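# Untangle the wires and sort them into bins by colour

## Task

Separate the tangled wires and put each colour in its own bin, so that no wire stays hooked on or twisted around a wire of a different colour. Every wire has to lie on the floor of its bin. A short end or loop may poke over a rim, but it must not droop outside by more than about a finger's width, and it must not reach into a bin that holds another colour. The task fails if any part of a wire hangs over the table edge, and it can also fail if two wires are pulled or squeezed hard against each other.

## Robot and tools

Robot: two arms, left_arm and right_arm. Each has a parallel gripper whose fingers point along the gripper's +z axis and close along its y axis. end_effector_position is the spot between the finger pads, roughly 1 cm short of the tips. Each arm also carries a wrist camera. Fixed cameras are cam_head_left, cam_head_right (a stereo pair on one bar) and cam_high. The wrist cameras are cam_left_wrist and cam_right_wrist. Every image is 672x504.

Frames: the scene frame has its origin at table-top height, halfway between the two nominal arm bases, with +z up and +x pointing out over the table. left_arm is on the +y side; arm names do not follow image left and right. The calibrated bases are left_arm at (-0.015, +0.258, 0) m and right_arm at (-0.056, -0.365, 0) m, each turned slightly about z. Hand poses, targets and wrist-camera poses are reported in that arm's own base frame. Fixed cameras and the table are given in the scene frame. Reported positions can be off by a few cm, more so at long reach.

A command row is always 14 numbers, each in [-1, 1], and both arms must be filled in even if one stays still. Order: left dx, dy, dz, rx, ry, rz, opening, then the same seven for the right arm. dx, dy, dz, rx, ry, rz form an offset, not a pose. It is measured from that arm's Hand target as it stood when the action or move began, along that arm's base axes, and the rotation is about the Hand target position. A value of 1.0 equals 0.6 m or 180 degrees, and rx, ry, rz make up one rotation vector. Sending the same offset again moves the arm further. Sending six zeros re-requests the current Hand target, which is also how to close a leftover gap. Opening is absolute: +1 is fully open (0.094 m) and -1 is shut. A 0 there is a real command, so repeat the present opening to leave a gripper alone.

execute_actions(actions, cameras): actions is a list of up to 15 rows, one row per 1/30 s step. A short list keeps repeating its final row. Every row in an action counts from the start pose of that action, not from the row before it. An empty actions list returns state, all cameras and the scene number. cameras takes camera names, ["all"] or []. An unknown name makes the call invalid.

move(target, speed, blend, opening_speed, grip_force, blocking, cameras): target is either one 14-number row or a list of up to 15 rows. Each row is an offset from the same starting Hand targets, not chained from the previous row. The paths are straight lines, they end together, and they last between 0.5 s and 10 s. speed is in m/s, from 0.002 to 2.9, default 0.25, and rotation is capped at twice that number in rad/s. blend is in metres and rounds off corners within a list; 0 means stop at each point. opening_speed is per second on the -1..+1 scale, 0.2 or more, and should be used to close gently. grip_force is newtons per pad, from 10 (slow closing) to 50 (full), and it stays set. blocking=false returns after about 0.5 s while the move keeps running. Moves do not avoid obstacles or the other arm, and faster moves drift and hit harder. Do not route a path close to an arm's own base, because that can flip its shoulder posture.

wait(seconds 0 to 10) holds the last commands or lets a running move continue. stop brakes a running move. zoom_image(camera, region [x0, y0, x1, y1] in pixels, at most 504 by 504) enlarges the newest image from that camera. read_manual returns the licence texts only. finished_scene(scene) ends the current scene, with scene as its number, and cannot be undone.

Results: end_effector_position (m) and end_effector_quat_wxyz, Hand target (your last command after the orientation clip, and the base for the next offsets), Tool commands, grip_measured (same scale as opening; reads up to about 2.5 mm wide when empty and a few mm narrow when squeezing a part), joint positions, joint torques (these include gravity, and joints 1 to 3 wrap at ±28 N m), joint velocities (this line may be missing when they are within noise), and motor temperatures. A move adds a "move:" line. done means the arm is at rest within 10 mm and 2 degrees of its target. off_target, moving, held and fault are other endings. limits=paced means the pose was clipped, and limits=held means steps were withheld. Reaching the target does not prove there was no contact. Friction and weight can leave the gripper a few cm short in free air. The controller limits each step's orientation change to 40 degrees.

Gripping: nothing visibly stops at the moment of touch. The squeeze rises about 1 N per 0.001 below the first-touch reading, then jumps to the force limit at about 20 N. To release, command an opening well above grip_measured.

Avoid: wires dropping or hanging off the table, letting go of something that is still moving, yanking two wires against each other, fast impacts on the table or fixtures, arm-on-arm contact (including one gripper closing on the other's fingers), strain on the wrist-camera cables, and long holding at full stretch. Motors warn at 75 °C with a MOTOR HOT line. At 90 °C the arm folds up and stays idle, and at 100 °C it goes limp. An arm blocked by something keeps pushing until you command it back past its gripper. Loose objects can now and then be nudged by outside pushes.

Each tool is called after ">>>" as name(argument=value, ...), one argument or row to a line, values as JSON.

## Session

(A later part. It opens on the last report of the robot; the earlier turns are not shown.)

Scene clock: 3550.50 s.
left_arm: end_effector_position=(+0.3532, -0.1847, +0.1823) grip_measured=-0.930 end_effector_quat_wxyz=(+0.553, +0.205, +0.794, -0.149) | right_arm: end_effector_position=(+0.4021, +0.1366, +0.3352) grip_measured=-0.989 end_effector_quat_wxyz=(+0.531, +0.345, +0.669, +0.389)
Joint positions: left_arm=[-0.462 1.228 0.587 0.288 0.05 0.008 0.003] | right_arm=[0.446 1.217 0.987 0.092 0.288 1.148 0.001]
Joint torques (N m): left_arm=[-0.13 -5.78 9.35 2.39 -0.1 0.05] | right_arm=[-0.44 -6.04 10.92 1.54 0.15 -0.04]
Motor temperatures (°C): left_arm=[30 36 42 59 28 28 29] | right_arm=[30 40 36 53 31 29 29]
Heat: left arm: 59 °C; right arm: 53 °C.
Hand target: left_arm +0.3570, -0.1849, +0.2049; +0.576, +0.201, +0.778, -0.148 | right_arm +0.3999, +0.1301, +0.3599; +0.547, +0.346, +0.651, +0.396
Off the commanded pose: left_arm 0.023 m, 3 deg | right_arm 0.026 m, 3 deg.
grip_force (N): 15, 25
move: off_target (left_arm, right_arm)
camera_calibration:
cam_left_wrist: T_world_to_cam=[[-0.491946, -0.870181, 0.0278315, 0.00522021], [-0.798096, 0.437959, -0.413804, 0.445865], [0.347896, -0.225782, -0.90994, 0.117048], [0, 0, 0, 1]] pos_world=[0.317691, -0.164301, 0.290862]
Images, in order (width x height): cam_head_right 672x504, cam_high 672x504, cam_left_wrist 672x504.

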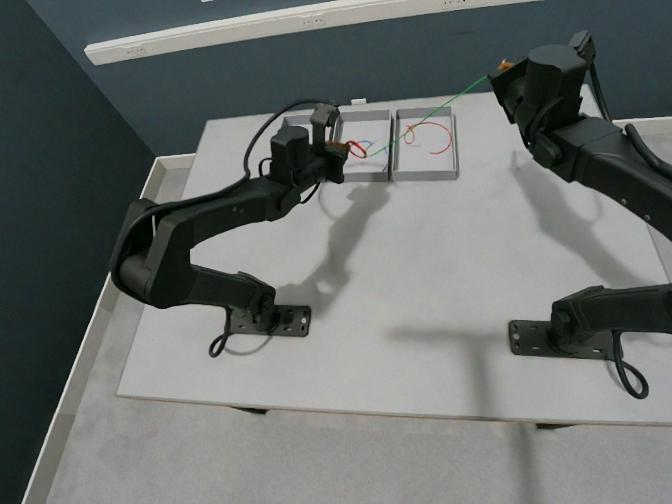

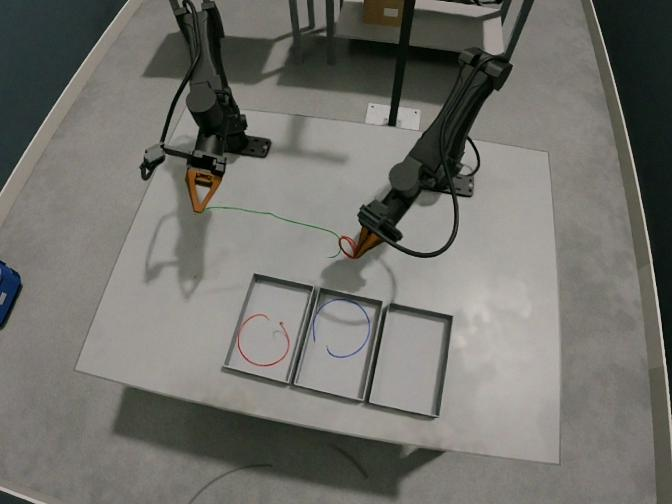

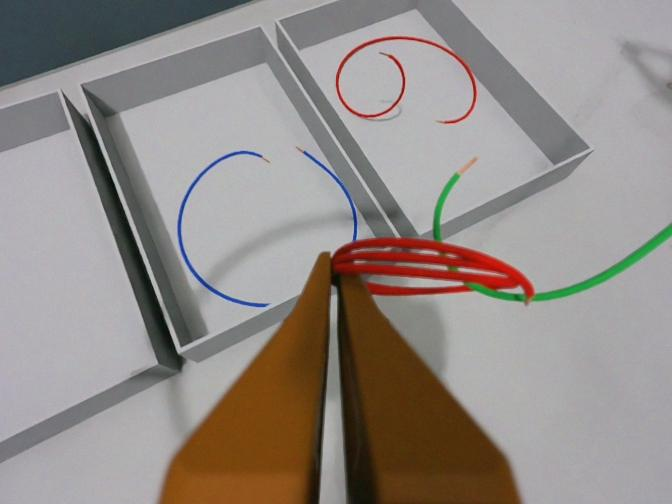

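>>> move(
  target=[0.0, 0.0, 0.0, 0, 0, 0, -1.0, -0.05, -0.1167, 0.0833, 0, 0, -0.05, -1.0],
  speed=0.04,
  cameras=["cam_left_wrist", "cam_head_right", "cam_high", "cam_right_wrist"],
)

Scene clock: 3558.33 s.
left_arm: end_effector_position=(+0.3532, -0.1847, +0.1823) grip_measured=-0.930 end_effector_quat_wxyz=(+0.553, +0.205, +0.794, -0.149) | right_arm: end_effector_position=(+0.3756, +0.0656, +0.3897) grip_measured=-0.989 end_effector_quat_wxyz=(+0.564, +0.396, +0.637, +0.346)
Joint positions: left_arm=[-0.462 1.228 0.587 0.288 0.05 0.008 0.003] | right_arm=[0.322 1.08 1.12 -0.171 0.326 1.148 0.001]
Joint torques (N m): left_arm=[-0.13 -5.75 9.39 2.4 -0.11 0.05] | right_arm=[-0.28 -4.31 10.58 1.51 0.13 -0.01]
Motor temperatures (°C): left_arm=[30 36 42 59 28 28 29] | right_arm=[30 39 36 53 31 29 29]
Heat: left arm: 59 °C; right arm: 53 °C.
Hand target: left_arm +0.3570, -0.1849, +0.2049; +0.576, +0.201, +0.778, -0.148 | right_arm +0.3699, +0.0600, +0.4099; +0.577, +0.396, +0.622, +0.352
Off the commanded pose: left_arm 0.023 m, 3 deg | right_arm 0.022 m, 2 deg.
grip_force (N): 15, 25
move: off_target (left_arm, right_arm)
camera_calibration:
cam_left_wrist: T_world_to_cam=[[-0.491946, -0.870181, 0.0278315, 0.00522021], [-0.798096, 0.437959, -0.413804, 0.445865], [0.347896, -0.225782, -0.90994, 0.117048], [0, 0, 0, 1]] pos_world=[0.317691, -0.164301, 0.290862]
cam_right_wrist: T_world_to_cam=[[-0.144778, -0.465417, -0.87317, 0.422239], [-0.740206, 0.63655, -0.216563, 0.329242], [0.656608, 0.614973, -0.436663, 0.000442708], [0, 0, 0, 1]] pos_world=[0.304547, -0.0133339, 0.440182]
Images, in order (width x height): cam_head_right 672x504, cam_high 672x504, cam_left_wrist 672x504, cam_right_wrist 672x504.

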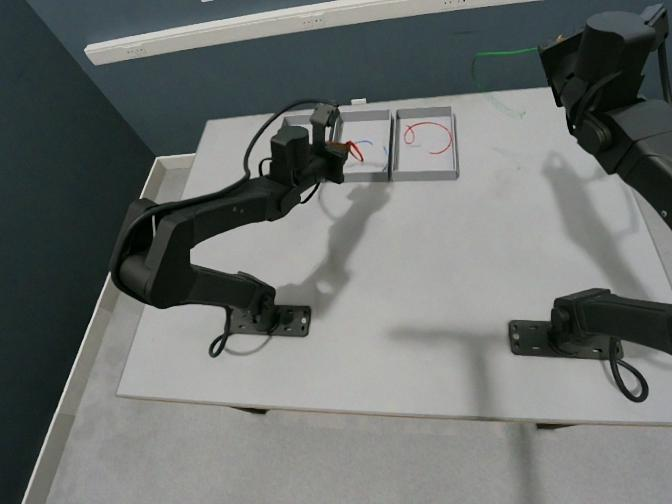

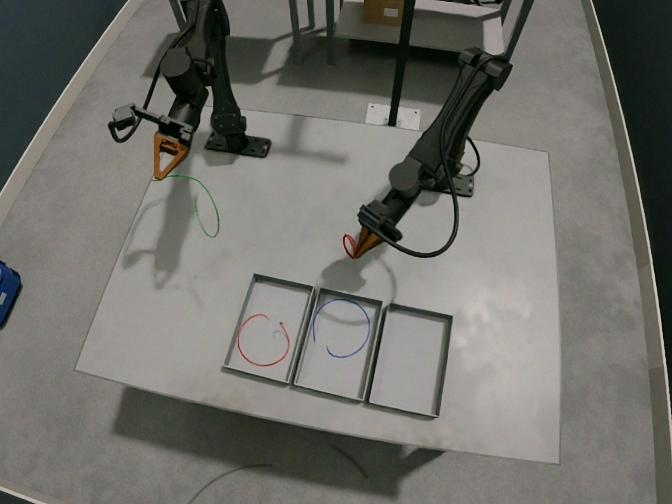

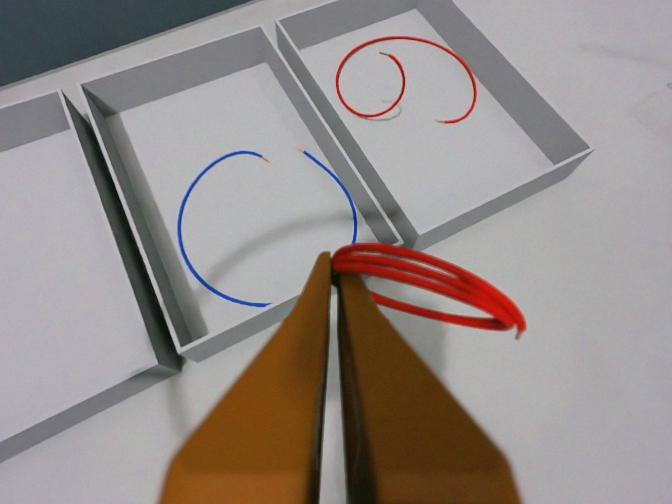

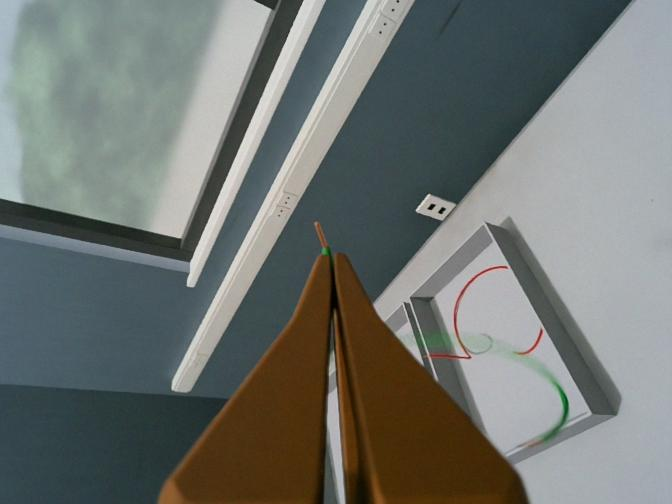

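>>> move(
  target=[
    [0.105, -0.158, 0.058, 0.0601, 0.0967, -0.0161, -1.0, 0, 0, 0, 0, 0, 0, -1.0],
    [0.22, -0.2583, -0.033, 0.1202, 0.1934, -0.0322, -1.0, 0, 0, 0, 0, 0, 0, -1.0],
  ],
  speed=0.12,
  blend=[0.03, 0],
  cameras=["all"],
)

Scene clock: 3573.20 s.
left_arm: end_effector_position=(+0.4886, -0.3319, +0.1956) grip_measured=-0.930 end_effector_quat_wxyz=(+0.281, +0.280, +0.914, -0.083) | right_arm: end_effector_position=(+0.3756, +0.0656, +0.3896) grip_measured=-0.989 end_effector_quat_wxyz=(+0.564, +0.396, +0.637, +0.346)
Joint positions: left_arm=[-0.601 2.527 2.84 -1.289 -0.008 -0.003 0.003] | right_arm=[0.322 1.08 1.12 -0.171 0.326 1.148 0.001]
Joint torques (N m): left_arm=[-0.72 -11.29 8.58 1.53 0.06 0.06] | right_arm=[-0.59 -4.44 10.61 1.5 0.12 -0.04]
Motor temperatures (°C): left_arm=[30 36 42 58 28 28 29] | right_arm=[30 38 38 52 31 29 29]
Heat: left arm: 58 °C; right arm: 52 °C.
Hand target: left_arm +0.4890, -0.3400, +0.1851; +0.263, +0.289, +0.917, -0.083 | right_arm +0.3699, +0.0600, +0.4100; +0.577, +0.396, +0.622, +0.352
Off the commanded pose: left_arm 0.013 m, 2 deg | right_arm 0.022 m, 2 deg.
elbow stopped short (left arm): the move would have taken joint 3 (elbow) straighter than the controller allows.
grip_force (N): 15, 25
move: off_target (left_arm, right_arm)
camera_calibration:
cam_left_wrist: T_world_to_cam=[[-0.552907, -0.833161, 0.0116914, -0.0114864], [-0.815764, 0.544114, 0.196136, 0.548452], [-0.169774, 0.0989073, -0.980507, 0.423273], [0, 0, 0, 1]] pos_world=[0.512917, -0.349856, 0.307586]
cam_right_wrist: T_world_to_cam=[[-0.14512, -0.465519, -0.873059, 0.422206], [-0.74028, 0.636535, -0.216354, 0.329151], [0.656449, 0.614911, -0.436988, 0.000590207], [0, 0, 0, 1]] pos_world=[0.304547, -0.0133341, 0.440082]

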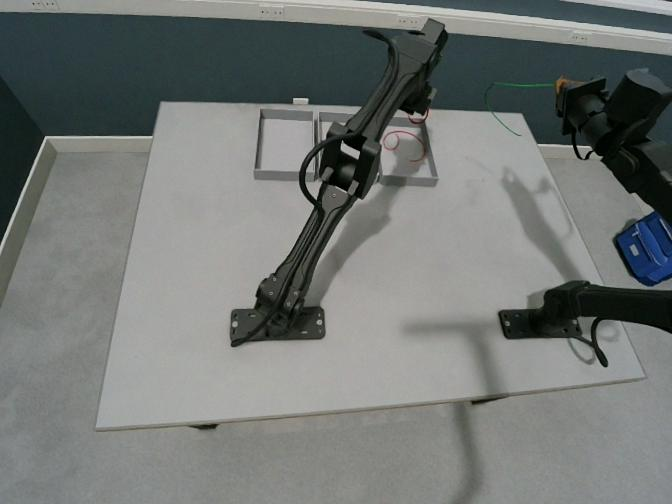

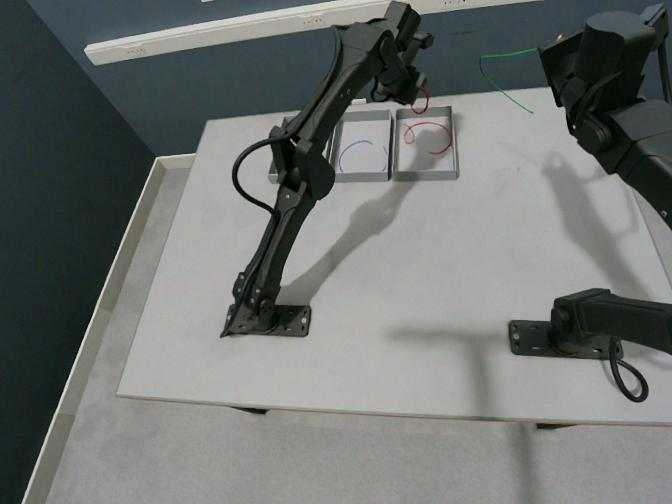

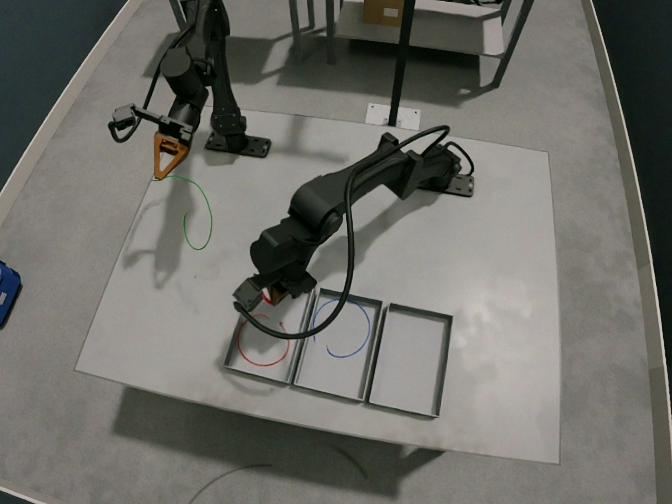

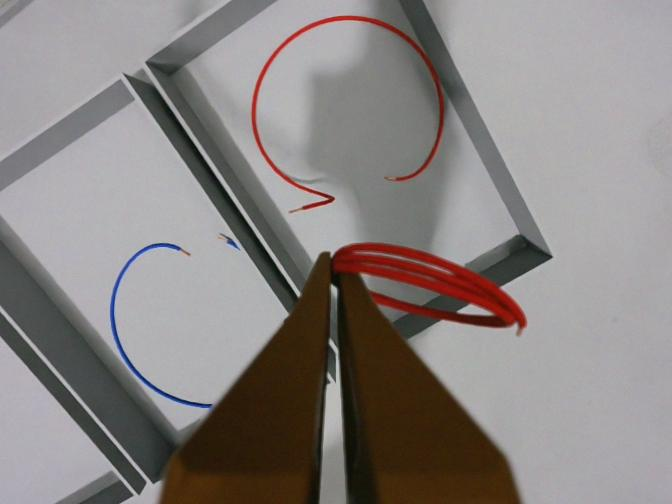

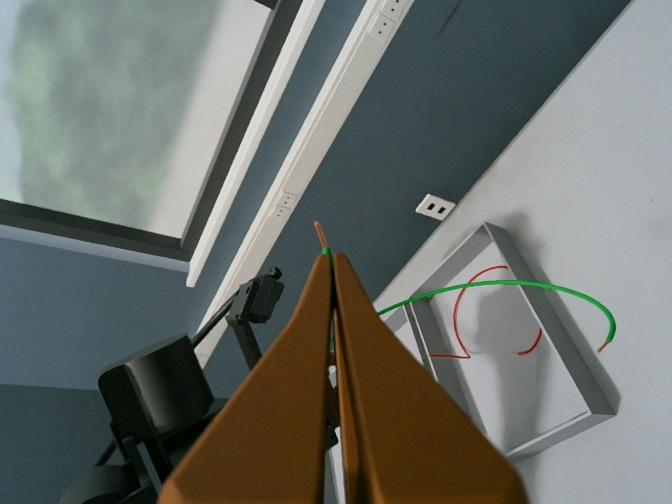

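>>> move(
  target=[0.0, 0.0, -0.108, 0, 0, 0, -1.0, 0, 0, 0, 0, 0, 0, -1.0],
  speed=0.1,
  cameras=["cam_left_wrist", "cam_high"],
)

Scene clock: 3586.30 s.
left_arm: end_effector_position=(+0.4891, -0.3324, +0.0909) grip_measured=-0.930 end_effector_quat_wxyz=(+0.236, +0.285, +0.927, -0.070) | right_arm: end_effector_position=(+0.3756, +0.0656, +0.3896) grip_measured=-0.989 end_effector_quat_wxyz=(+0.564, +0.396, +0.637, +0.346)
Joint positions: left_arm=[-0.601 2.434 2.278 -0.918 -0.007 -0.003 0.003] | right_arm=[0.322 1.08 1.12 -0.171 0.326 1.148 0.001]
Joint torques (N m): left_arm=[-0.7 -18 6.93 1.55 0.07 0.05] | right_arm=[-0.44 -4.44 10.48 1.52 0.13 -0.04]
Motor temperatures (°C): left_arm=[30 37 41 56 28 28 29] | right_arm=[30 37 38 52 31 29 29]
Heat: left arm: 56 °C; right arm: 52 °C.
Hand target: left_arm +0.4890, -0.3399, +0.1206; +0.263, +0.289, +0.917, -0.083 | right_arm +0.3699, +0.0600, +0.4100; +0.577, +0.396, +0.622, +0.352
Off the commanded pose: left_arm 0.030 m, 4 deg | right_arm 0.022 m, 2 deg.
grip_force (N): 15, 25
move: off_target (left_arm, right_arm)
camera_calibration:
cam_left_wrist: T_world_to_cam=[[-0.55291, -0.833174, 0.0105459, -0.0103493], [-0.795519, 0.531602, 0.290773, 0.546984], [-0.24787, 0.152382, -0.956734, 0.374622], [0, 0, 0, 1]] pos_world=[0.522272, -0.356486, 0.199475]
Images, in order (width x height): cam_high 672x504, cam_left_wrist 672x504.

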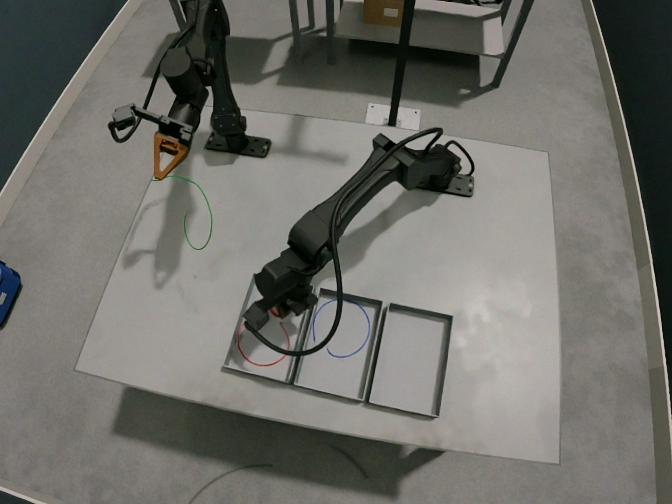

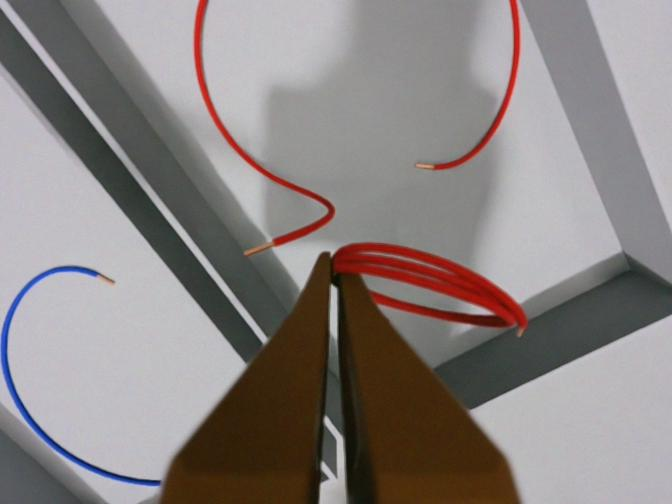

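>>> move(
  target=[0.0, 0.0, -0.06, 0, 0, 0, -1.0, 0, 0, 0, 0, 0, 0, -1.0],
  speed=0.06,
  cameras=["cam_left_wrist", "cam_high"],
)

Scene clock: 3598.07 s.
left_arm: end_effector_position=(+0.4883, -0.3319, +0.0508) grip_measured=-0.930 end_effector_quat_wxyz=(+0.233, +0.285, +0.927, -0.069) | right_arm: end_effector_position=(+0.3756, +0.0656, +0.3896) grip_measured=-0.989 end_effector_quat_wxyz=(+0.564, +0.396, +0.637, +0.346)
Joint positions: left_arm=[-0.601 2.434 2.121 -0.766 -0.007 -0.003 0.003] | right_arm=[0.322 1.08 1.12 -0.171 0.326 1.148 0.001]
Joint torques (N m): left_arm=[-0.7 -18.88 6.38 1.52 0.06 0.05] | right_arm=[-0.34 -4.34 10.54 1.49 0.13 -0.04]
Motor temperatures (°C): left_arm=[30 43 40 54 28 28 29] | right_arm=[30 37 38 52 31 29 29]
Heat: left arm: 54 °C; right arm: 52 °C.
Hand target: left_arm +0.4890, -0.3399, +0.0843; +0.263, +0.289, +0.917, -0.083 | right_arm +0.3699, +0.0600, +0.4100; +0.577, +0.396, +0.622, +0.352
Off the commanded pose: left_arm 0.035 m, 4 deg | right_arm 0.022 m, 2 deg.
grip_force (N): 15, 25
move: off_target (left_arm, right_arm)
camera_calibration:
cam_left_wrist: T_world_to_cam=[[-0.552816, -0.833238, 0.0104306, -0.00997552], [-0.794268, 0.530665, 0.295859, 0.556573], [-0.252056, 0.155271, -0.955175, 0.338838], [0, 0, 0, 1]] pos_world=[0.521959, -0.356277, 0.159086]
Images, in order (width x height): cam_high 672x504, cam_left_wrist 672x504.

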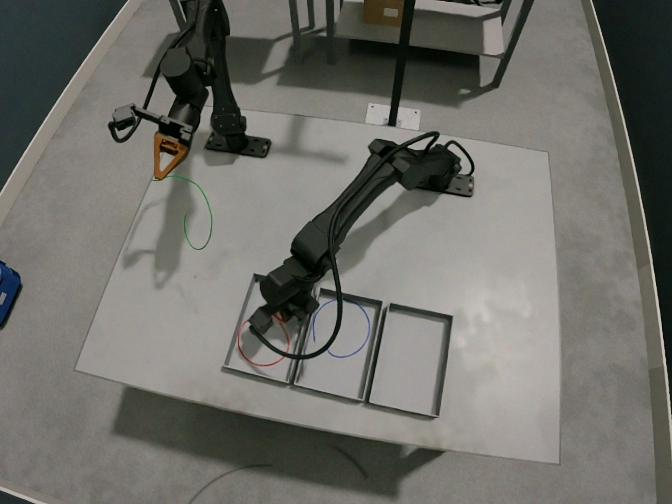

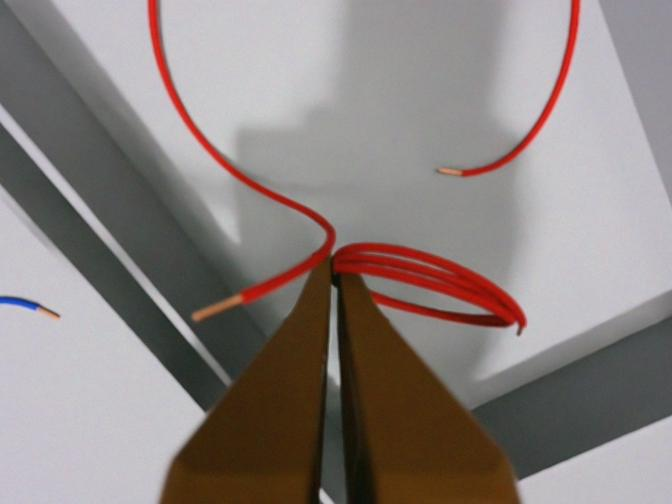

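>>> move(
  target=[0.0, 0.0, -0.027, 0, 0, 0, -1.0, 0, 0, 0, 0, 0, 0, -1.0],
  speed=0.05,
  cameras=["cam_left_wrist"],
)

Scene clock: 3603.67 s.
left_arm: end_effector_position=(+0.4884, -0.3321, +0.0384) grip_measured=-0.930 end_effector_quat_wxyz=(+0.236, +0.285, +0.926, -0.070) | right_arm: end_effector_position=(+0.3756, +0.0656, +0.3896) grip_measured=-0.989 end_effector_quat_wxyz=(+0.564, +0.396, +0.637, +0.346)
Joint positions: left_arm=[-0.601 2.434 2.069 -0.707 -0.006 -0.003 0.003] | right_arm=[0.322 1.08 1.12 -0.171 0.326 1.148 0.001]
Joint torques (N m): left_arm=[-0.7 -18.45 6.13 1.56 0.06 0.04] | right_arm=[-0.4 -4.33 10.63 1.52 0.11 -0.03]
Heat: left arm: 53 °C; right arm: 51 °C.
Hand target: left_arm +0.4890, -0.3399, +0.0681; +0.263, +0.289, +0.917, -0.083 | right_arm +0.3699, +0.0600, +0.4100; +0.577, +0.396, +0.622, +0.352
Off the commanded pose: left_arm 0.031 m, 4 deg | right_arm 0.022 m, 2 deg.
grip_force (N): 15, 25
move: off_target (left_arm, right_arm)
camera_calibration:
cam_left_wrist: T_world_to_cam=[[-0.553225, -0.832957, 0.0111757, -0.00967354], [-0.79558, 0.532282, 0.289357, 0.561833], [-0.246971, 0.151188, -0.957156, 0.323287], [0, 0, 0, 1]] pos_world=[0.521474, -0.355989, 0.146973]
Images, in order (width x height): cam_left_wrist 672x504.

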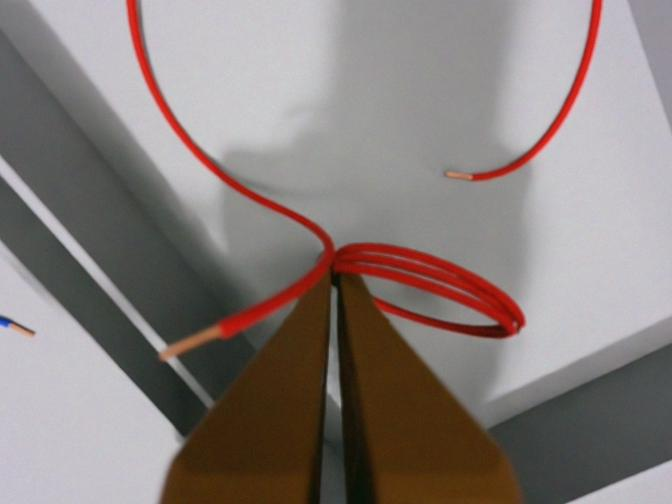

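>>> move(
  target=[0.0, 0.0, 0.0, 0, 0, 0, -0.6, 0, 0, 0, 0, 0, 0, -1.0],
  speed=0.05,
  opening_speed=0.3,
  cameras=["cam_left_wrist"],
)

Scene clock: 3609.80 s.
left_arm: end_effector_position=(+0.4887, -0.3323, +0.0386) grip_measured=-0.603 end_effector_quat_wxyz=(+0.237, +0.285, +0.926, -0.070) | right_arm: end_effector_position=(+0.3756, +0.0656, +0.3896) grip_measured=-0.989 end_effector_quat_wxyz=(+0.564, +0.396, +0.637, +0.346)
Joint positions: left_arm=[-0.601 2.434 2.069 -0.705 -0.006 -0.002 0.019] | right_arm=[0.322 1.08 1.12 -0.171 0.326 1.148 0.001]
Joint torques (N m): left_arm=[-0.7 -18.41 6.2 1.55 0.07 0.05] | right_arm=[-0.38 -4.44 10.56 1.52 0.1 0]
Motor temperatures (°C): left_arm=[30 48 40 53 28 28 29] | right_arm=[30 37 39 51 31 29 29]
Heat: left arm: 53 °C; right arm: 51 °C.
Hand target: left_arm +0.4889, -0.3399, +0.0681; +0.263, +0.289, +0.917, -0.083 | right_arm +0.3699, +0.0600, +0.4100; +0.577, +0.396, +0.622, +0.352
Off the commanded pose: left_arm 0.031 m, 4 deg | right_arm 0.022 m, 2 deg.
grip_force (N): 15, 25
move: off_target (left_arm, right_arm)
camera_calibration:
cam_left_wrist: T_world_to_cam=[[-0.553482, -0.832789, 0.010974, -0.00947997], [-0.795832, 0.532713, 0.28787, 0.562387], [-0.245581, 0.150597, -0.957607, 0.322742], [0, 0, 0, 1]] pos_world=[0.521578, -0.35609, 0.14727]
Images, in order (width x height): cam_left_wrist 672x504.

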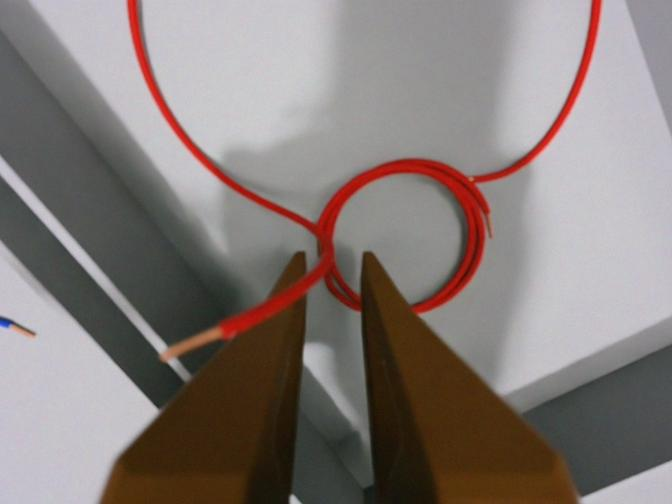

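>>> move(
  target=[-0.065, 0.0458, 0.16, 0, 0, 0, -0.6, 0, 0, 0, 0, 0, 0, -1.0],
  speed=0.06,
  cameras=["cam_left_wrist", "cam_high"],
)

Scene clock: 3623.87 s.
left_arm: end_effector_position=(+0.4522, -0.3073, +0.1314) grip_measured=-0.603 end_effector_quat_wxyz=(+0.235, +0.285, +0.926, -0.070) | right_arm: end_effector_position=(+0.3756, +0.0656, +0.3896) grip_measured=-0.989 end_effector_quat_wxyz=(+0.564, +0.396, +0.637, +0.346)
Joint positions: left_arm=[-0.601 2.204 2.044 -0.915 -0.006 -0.002 0.019] | right_arm=[0.322 1.08 1.12 -0.171 0.326 1.148 0.001]
Joint torques (N m): left_arm=[-0.65 -16.65 8.18 1.37 0.06 0.04] | right_arm=[-0.43 -4.42 10.59 1.54 0.11 0]
Heat: left arm: 52 °C; right arm: 51 °C.
Hand target: left_arm +0.4500, -0.3124, +0.1643; +0.263, +0.289, +0.917, -0.083 | right_arm +0.3699, +0.0600, +0.4100; +0.577, +0.396, +0.622, +0.352
Off the commanded pose: left_arm 0.033 m, 4 deg | right_arm 0.022 m, 2 deg.
grip_force (N): 15, 25
move: off_target (left_arm, right_arm)
camera_calibration:
cam_left_wrist: T_world_to_cam=[[-0.553473, -0.832795, 0.0109761, -0.00991398], [-0.795006, 0.532194, 0.291093, 0.492486], [-0.248263, 0.152386, -0.956632, 0.400496], [0, 0, 0, 1]] pos_world=[0.48547, -0.331384, 0.239877]
Images, in order (width x height): cam_high 672x504, cam_left_wrist 672x504.

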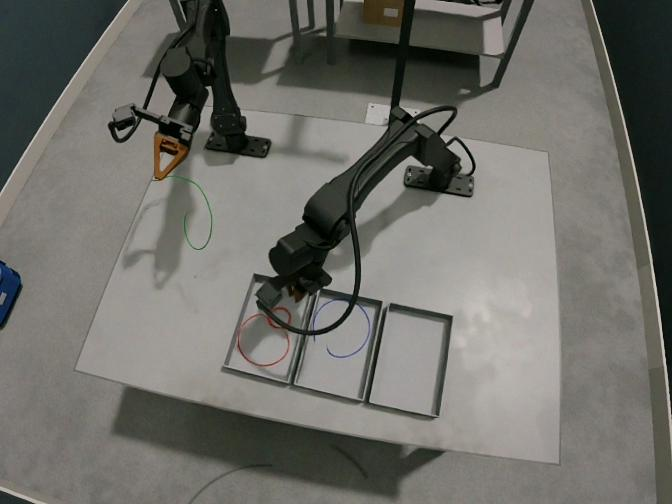

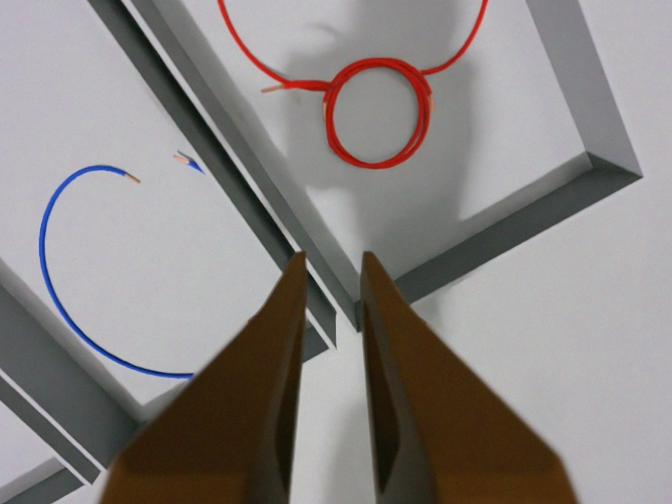

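>>> move(
  target=[
    [-0.0833, 0.154, 0.226, 0, -0.034, 0.0958, -0.6, 0, 0, 0, 0, 0, 0, -1.0],
    [-0.1833, 0.5207, 0.226, 0, -0.0884, 0.249, -0.6, 0, 0, 0, 0, 0, 0, -1.0],
    [-0.3167, 0.8207, 0.1928, 0, -0.136, 0.3833, -0.9, 0, 0, 0, 0, 0, 0, -1.0],
  ],
  speed=0.25,
  blend=[0.05, 0.05, 0],
  cameras=["cam_high", "cam_head_left", "cam_right_wrist"],
)

Scene clock: 3739.33 s.
left_arm: end_effector_position=(+0.2616, +0.1810, +0.2757) grip_measured=-0.897 end_effector_quat_wxyz=(+0.430, -0.270, +0.850, +0.137) | right_arm: end_effector_position=(+0.3756, +0.0656, +0.3896) grip_measured=-0.989 end_effector_quat_wxyz=(+0.564, +0.396, +0.637, +0.346)
Joint positions: left_arm=[0.59 1.003 1.098 -0.729 -0.022 -0.014 0.005] | right_arm=[0.322 1.08 1.12 -0.171 0.326 1.148 0.001]
Joint torques (N m): left_arm=[0.4 -3.36 6.34 2.23 0.06 0.05] | right_arm=[-0.35 -4.38 10.62 1.53 0.13 -0.05]
Motor temperatures (°C): left_arm=[30 53 39 47 28 28 29] | right_arm=[30 35 40 51 31 29 29]
Heat: left arm: 53 °C; right arm: 51 °C.
Hand target: left_arm +0.2600, +0.1800, +0.2801; +0.441, -0.266, +0.846, +0.139 | right_arm +0.3699, +0.0600, +0.4100; +0.577, +0.396, +0.622, +0.352
Off the commanded pose: left_arm 0.005 m, 1 deg | right_arm 0.022 m, 2 deg.
grip_force (N): 15, 25
move: off_target (right_arm)
camera_calibration:
cam_right_wrist: T_world_to_cam=[[-0.14512, -0.465519, -0.873059, 0.422206], [-0.74028, 0.636535, -0.216354, 0.329151], [0.656449, 0.614911, -0.436988, 0.000590207], [0, 0, 0, 1]] pos_world=[0.304547, -0.0133341, 0.440082]
Images, in order (width x height): cam_head_left 672x504, cam_high 672x504, cam_right_wrist 672x504.

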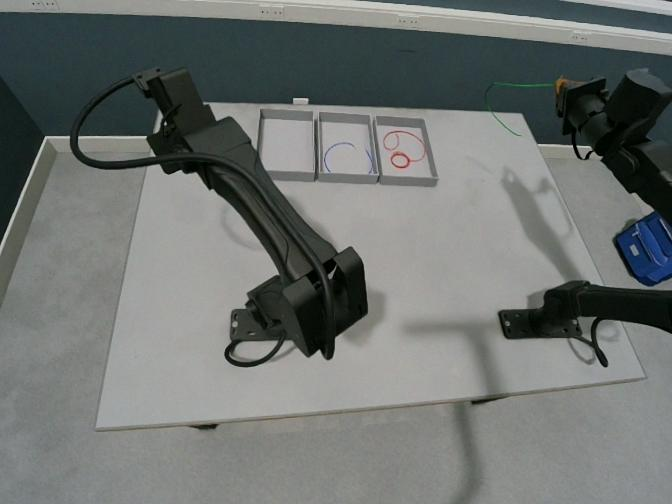

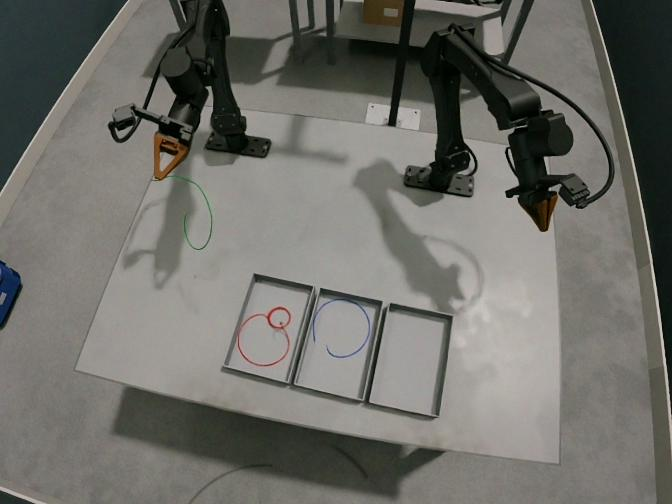

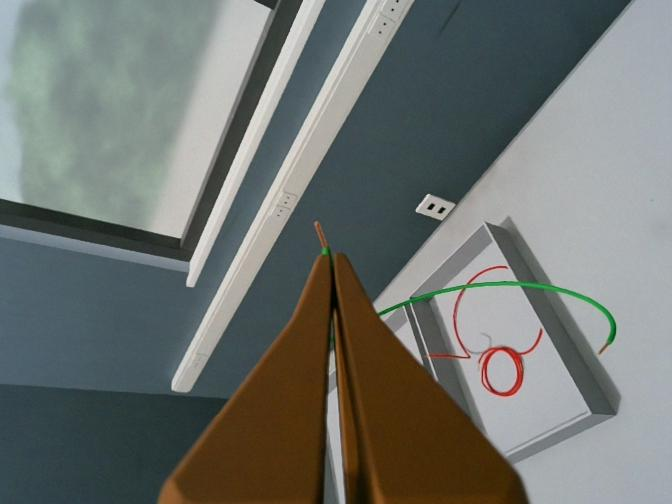

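>>> move(
  target=[
    [0, 0, 0, 0, 0, 0, -0.9, -0.0123, 0.1817, 0, 0, 0, 0.0944, -1.0],
    [0, 0, 0, 0, 0, 0, -0.9, -0.0508, 0.4657, -0.0167, 0, 0, 0.2222, -1.0],
    [0, 0, 0, 0, 0, 0, -0.9, 0.079, 0.6643, -0.0833, 0, 0, 0.2722, -1.0],
  ],
  speed=0.13,
  blend=[0.04, 0.04, 0],
  cameras=["cam_high", "cam_head_right", "cam_left_wrist", "cam_right_wrist"],
)

Scene clock: 3756.97 s.
left_arm: end_effector_position=(+0.2616, +0.1810, +0.2757) grip_measured=-0.897 end_effector_quat_wxyz=(+0.430, -0.270, +0.850, +0.137) | right_arm: end_effector_position=(+0.4132, +0.4573, +0.3423) grip_measured=-0.989 end_effector_quat_wxyz=(+0.365, +0.112, +0.743, +0.550)
Joint positions: left_arm=[0.59 1.003 1.098 -0.729 -0.022 -0.014 0.005] | right_arm=[0.834 1.941 1.741 0.072 -0.001 1.135 0.001]
Joint torques (N m): left_arm=[0.38 -3.33 6.34 2.23 0.06 0.05] | right_arm=[-0.46 -9.99 11.08 1.8 -0.06 -0.18]
Motor temperatures (°C): left_arm=[30 48 39 50 28 28 29] | right_arm=[30 35 40 51 31 29 29]
Heat: left arm: 50 °C; right arm: 51 °C.
Hand target: left_arm +0.2600, +0.1800, +0.2801; +0.441, -0.266, +0.846, +0.139 | right_arm +0.4173, +0.4586, +0.3601; +0.379, +0.103, +0.730, +0.559
Off the commanded pose: left_arm 0.005 m, 1 deg | right_arm 0.018 m, 3 deg.
grip_force (N): 15, 25
move: off_target (right_arm)
camera_calibration:
cam_left_wrist: T_world_to_cam=[[0.578709, -0.815367, 0.0164894, -0.011201], [-0.805495, -0.574631, -0.144836, 0.362262], [0.12757, 0.070536, -0.989318, 0.342274], [0, 0, 0, 1]] pos_world=[0.254619, 0.174892, 0.391271]
cam_right_wrist: T_world_to_cam=[[0.227167, -0.405024, -0.885636, 0.391503], [-0.973443, -0.120929, -0.194385, 0.532694], [-0.0283681, 0.906273, -0.421739, -0.141045], [0, 0, 0, 1]] pos_world=[0.42561, 0.350812, 0.390793]
Images, in order (width x height): cam_head_right 672x504, cam_high 672x504, cam_left_wrist 672x504, cam_right_wrist 672x504.

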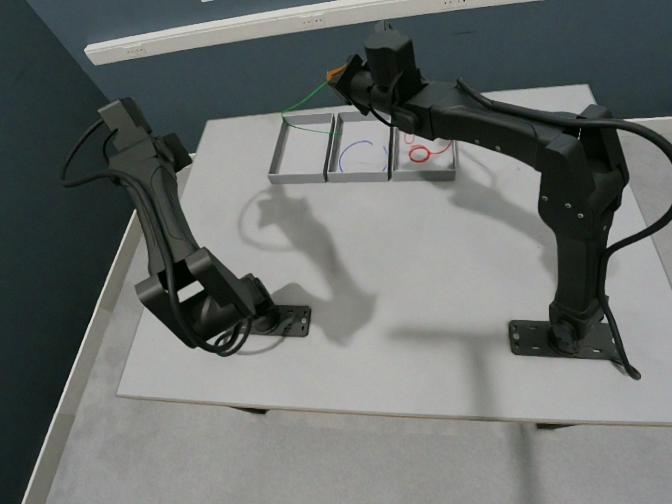

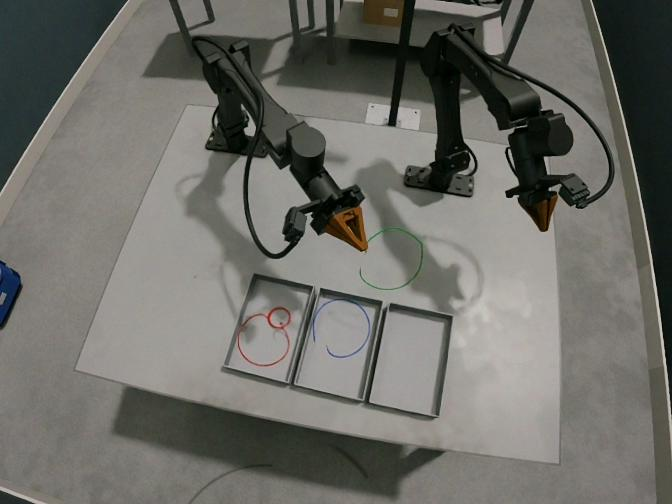

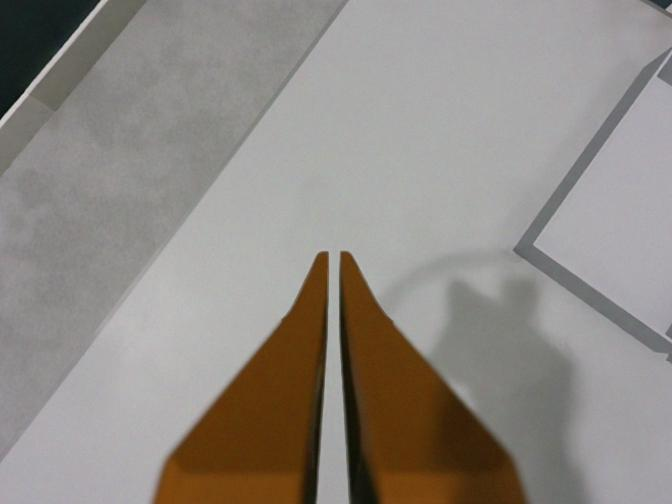

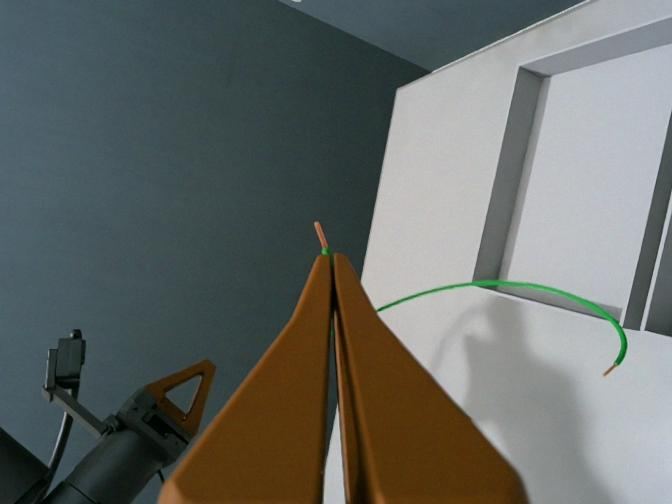

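>>> move(
  target=[0, 0, 0, 0, 0, 0, -0.9, 0.1255, 0.1393, -0.1667, 0, 0, 0, -1.0],
  speed=0.1,
  cameras=["cam_high", "cam_head_right", "cam_head_left", "cam_right_wrist"],
)

Scene clock: 3772.43 s.
left_arm: end_effector_position=(+0.2616, +0.1810, +0.2757) grip_measured=-0.897 end_effector_quat_wxyz=(+0.430, -0.270, +0.850, +0.137) | right_arm: end_effector_position=(+0.4889, +0.5407, +0.2523) grip_measured=-0.989 end_effector_quat_wxyz=(+0.370, +0.111, +0.735, +0.558)
Joint positions: left_arm=[0.59 1.003 1.098 -0.729 -0.022 -0.014 0.005] | right_arm=[0.834 2.474 2.22 0.15 -0.002 1.135 0.001]
Joint torques (N m): left_arm=[0.38 -3.33 6.34 2.23 0.06 0.05] | right_arm=[-0.14 -13.16 11.15 1.65 -0.02 -0.23]
Heat: left arm: 51 °C; right arm: 52 °C.
Hand target: left_arm +0.2600, +0.1800, +0.2801; +0.441, -0.266, +0.846, +0.139 | right_arm +0.4926, +0.5422, +0.2599; +0.379, +0.103, +0.730, +0.559
Off the commanded pose: left_arm 0.005 m, 1 deg | right_arm 0.009 m, 2 deg.
grip_force (N): 15, 25
move: done
camera_calibration:
cam_right_wrist: T_world_to_cam=[[0.242094, -0.389141, -0.888797, 0.313352], [-0.970006, -0.117723, -0.212672, 0.600068], [-0.0218722, 0.913625, -0.405969, -0.26364], [0, 0, 0, 1]] pos_world=[0.500443, 0.433448, 0.299094]
Images, in order (width x height): cam_head_left 672x504, cam_head_right 672x504, cam_high 672x504, cam_right_wrist 672x504.

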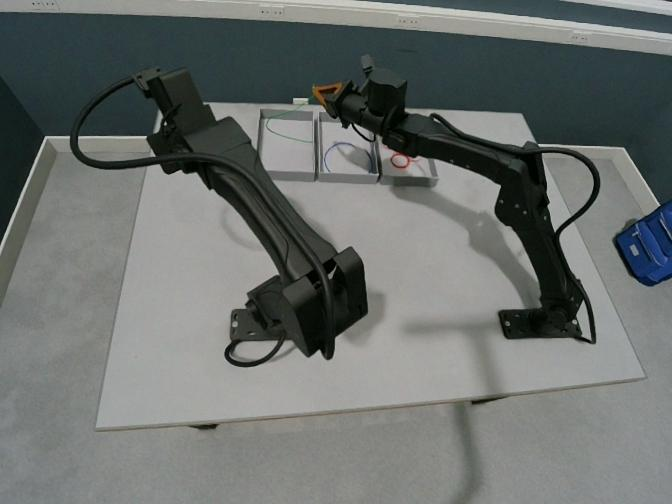

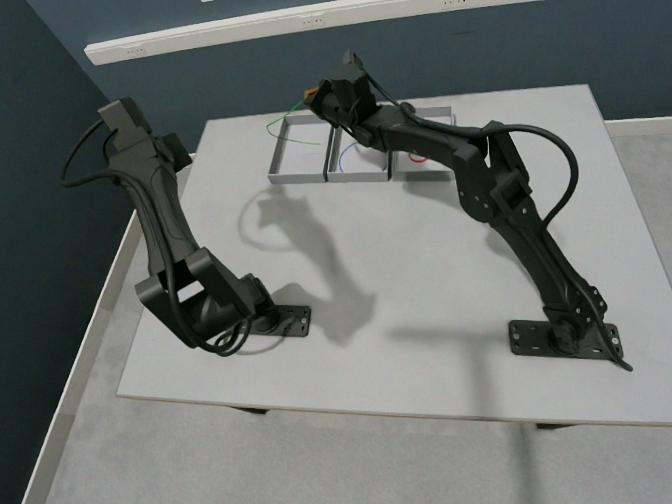

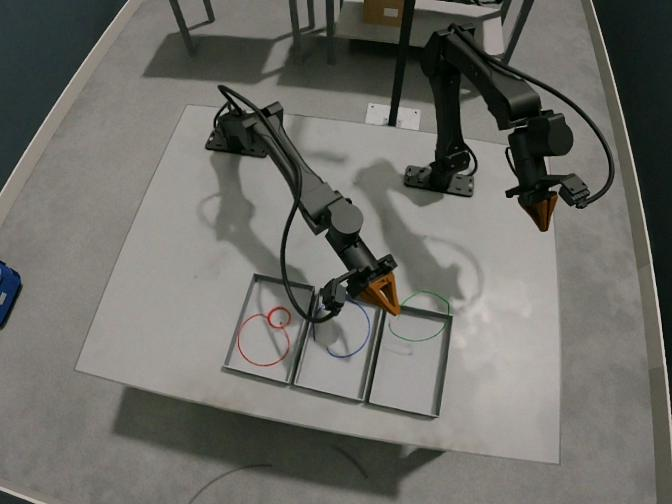

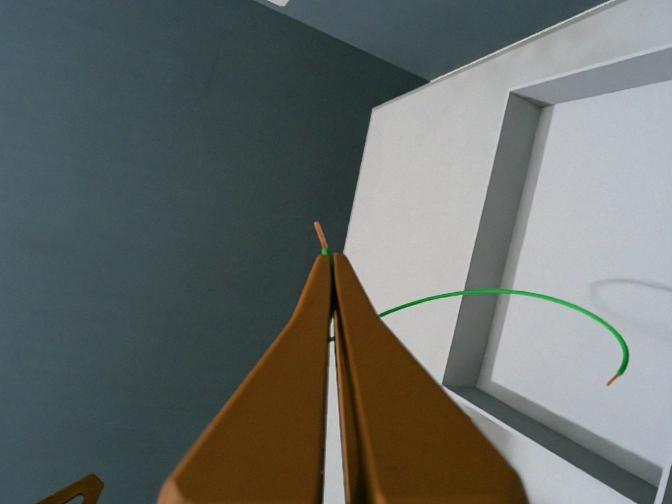

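>>> move(
  target=[0, 0, 0, 0, 0, 0, -0.9, 0.0423, 0.0022, -0.158, -0.0289, 0.026, 0, -1.0],
  speed=0.07,
  cameras=["cam_high", "cam_head_right", "cam_head_left", "cam_right_wrist"],
)

Scene clock: 3791.47 s.
left_arm: end_effector_position=(+0.2616, +0.1810, +0.2757) grip_measured=-0.897 end_effector_quat_wxyz=(+0.430, -0.270, +0.850, +0.137) | right_arm: end_effector_position=(+0.5130, +0.5421, +0.1555) grip_measured=-0.989 end_effector_quat_wxyz=(+0.343, +0.117, +0.775, +0.518)
Joint positions: left_arm=[0.59 1.003 1.098 -0.729 -0.022 -0.014 0.005] | right_arm=[0.804 2.645 2.28 0.134 -0.031 1.128 0.001]
Joint torques (N m): left_arm=[0.39 -3.32 6.35 2.24 0.05 0.05] | right_arm=[-0.44 -14 11.15 1.61 0 -0.23]
Motor temperatures (°C): left_arm=[30 43 39 52 28 28 29] | right_arm=[30 37 40 54 31 29 29]
Heat: left arm: 52 °C; right arm: 54 °C.
Hand target: left_arm +0.2600, +0.1800, +0.2801; +0.441, -0.266, +0.846, +0.139 | right_arm +0.5181, +0.5434, +0.1651; +0.353, +0.108, +0.770, +0.521
Off the commanded pose: left_arm 0.005 m, 1 deg | right_arm 0.011 m, 2 deg.
grip_force (N): 15, 25
move: off_target (right_arm)
camera_calibration:
cam_right_wrist: T_world_to_cam=[[0.167007, -0.471357, -0.865985, 0.301531], [-0.984103, -0.133507, -0.117118, 0.60396], [-0.0604109, 0.871779, -0.486161, -0.248799], [0, 0, 0, 1]] pos_world=[0.528971, 0.43966, 0.2109]
Images, in order (width x height): cam_head_left 672x504, cam_head_right 672x504, cam_high 672x504, cam_right_wrist 672x504.

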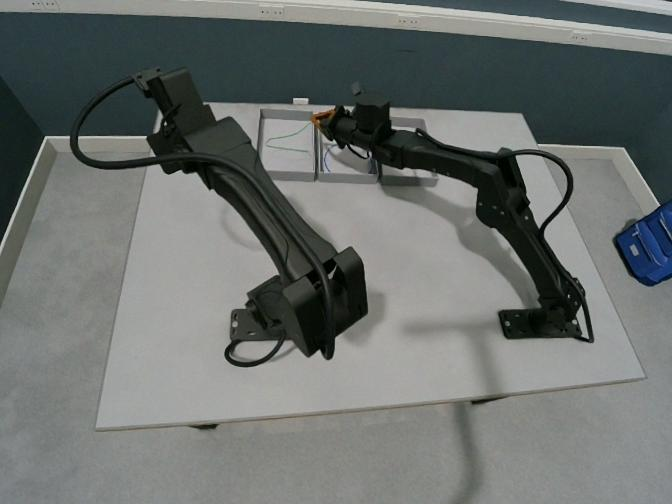

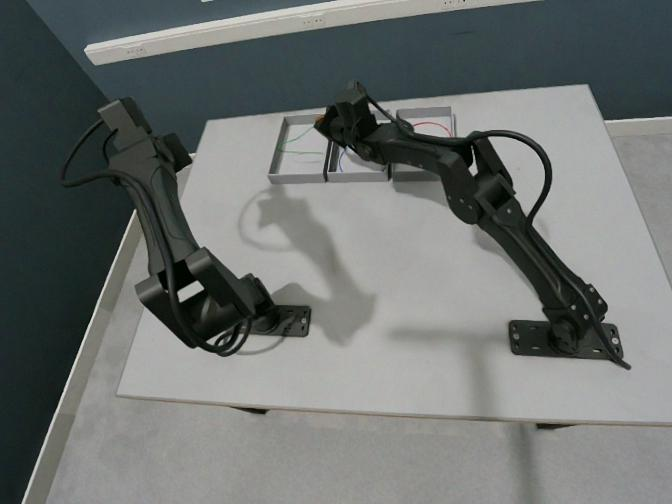

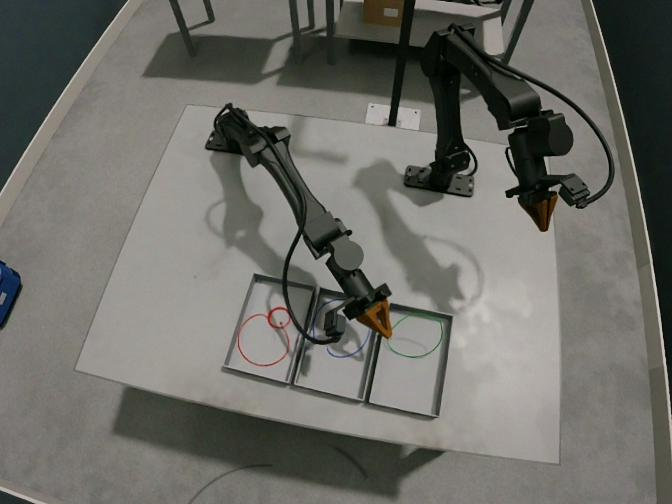

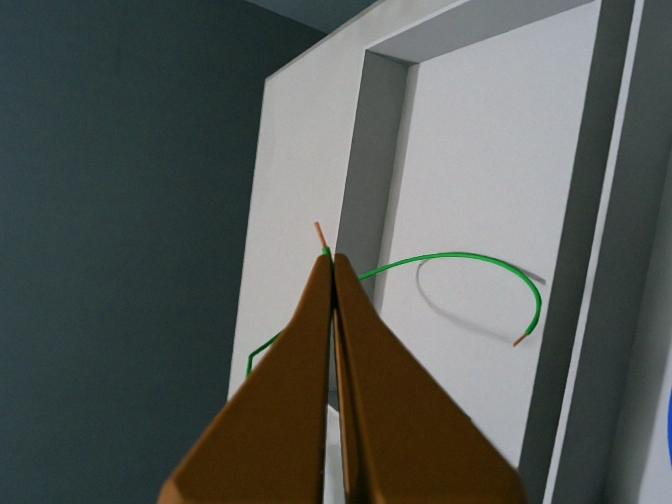

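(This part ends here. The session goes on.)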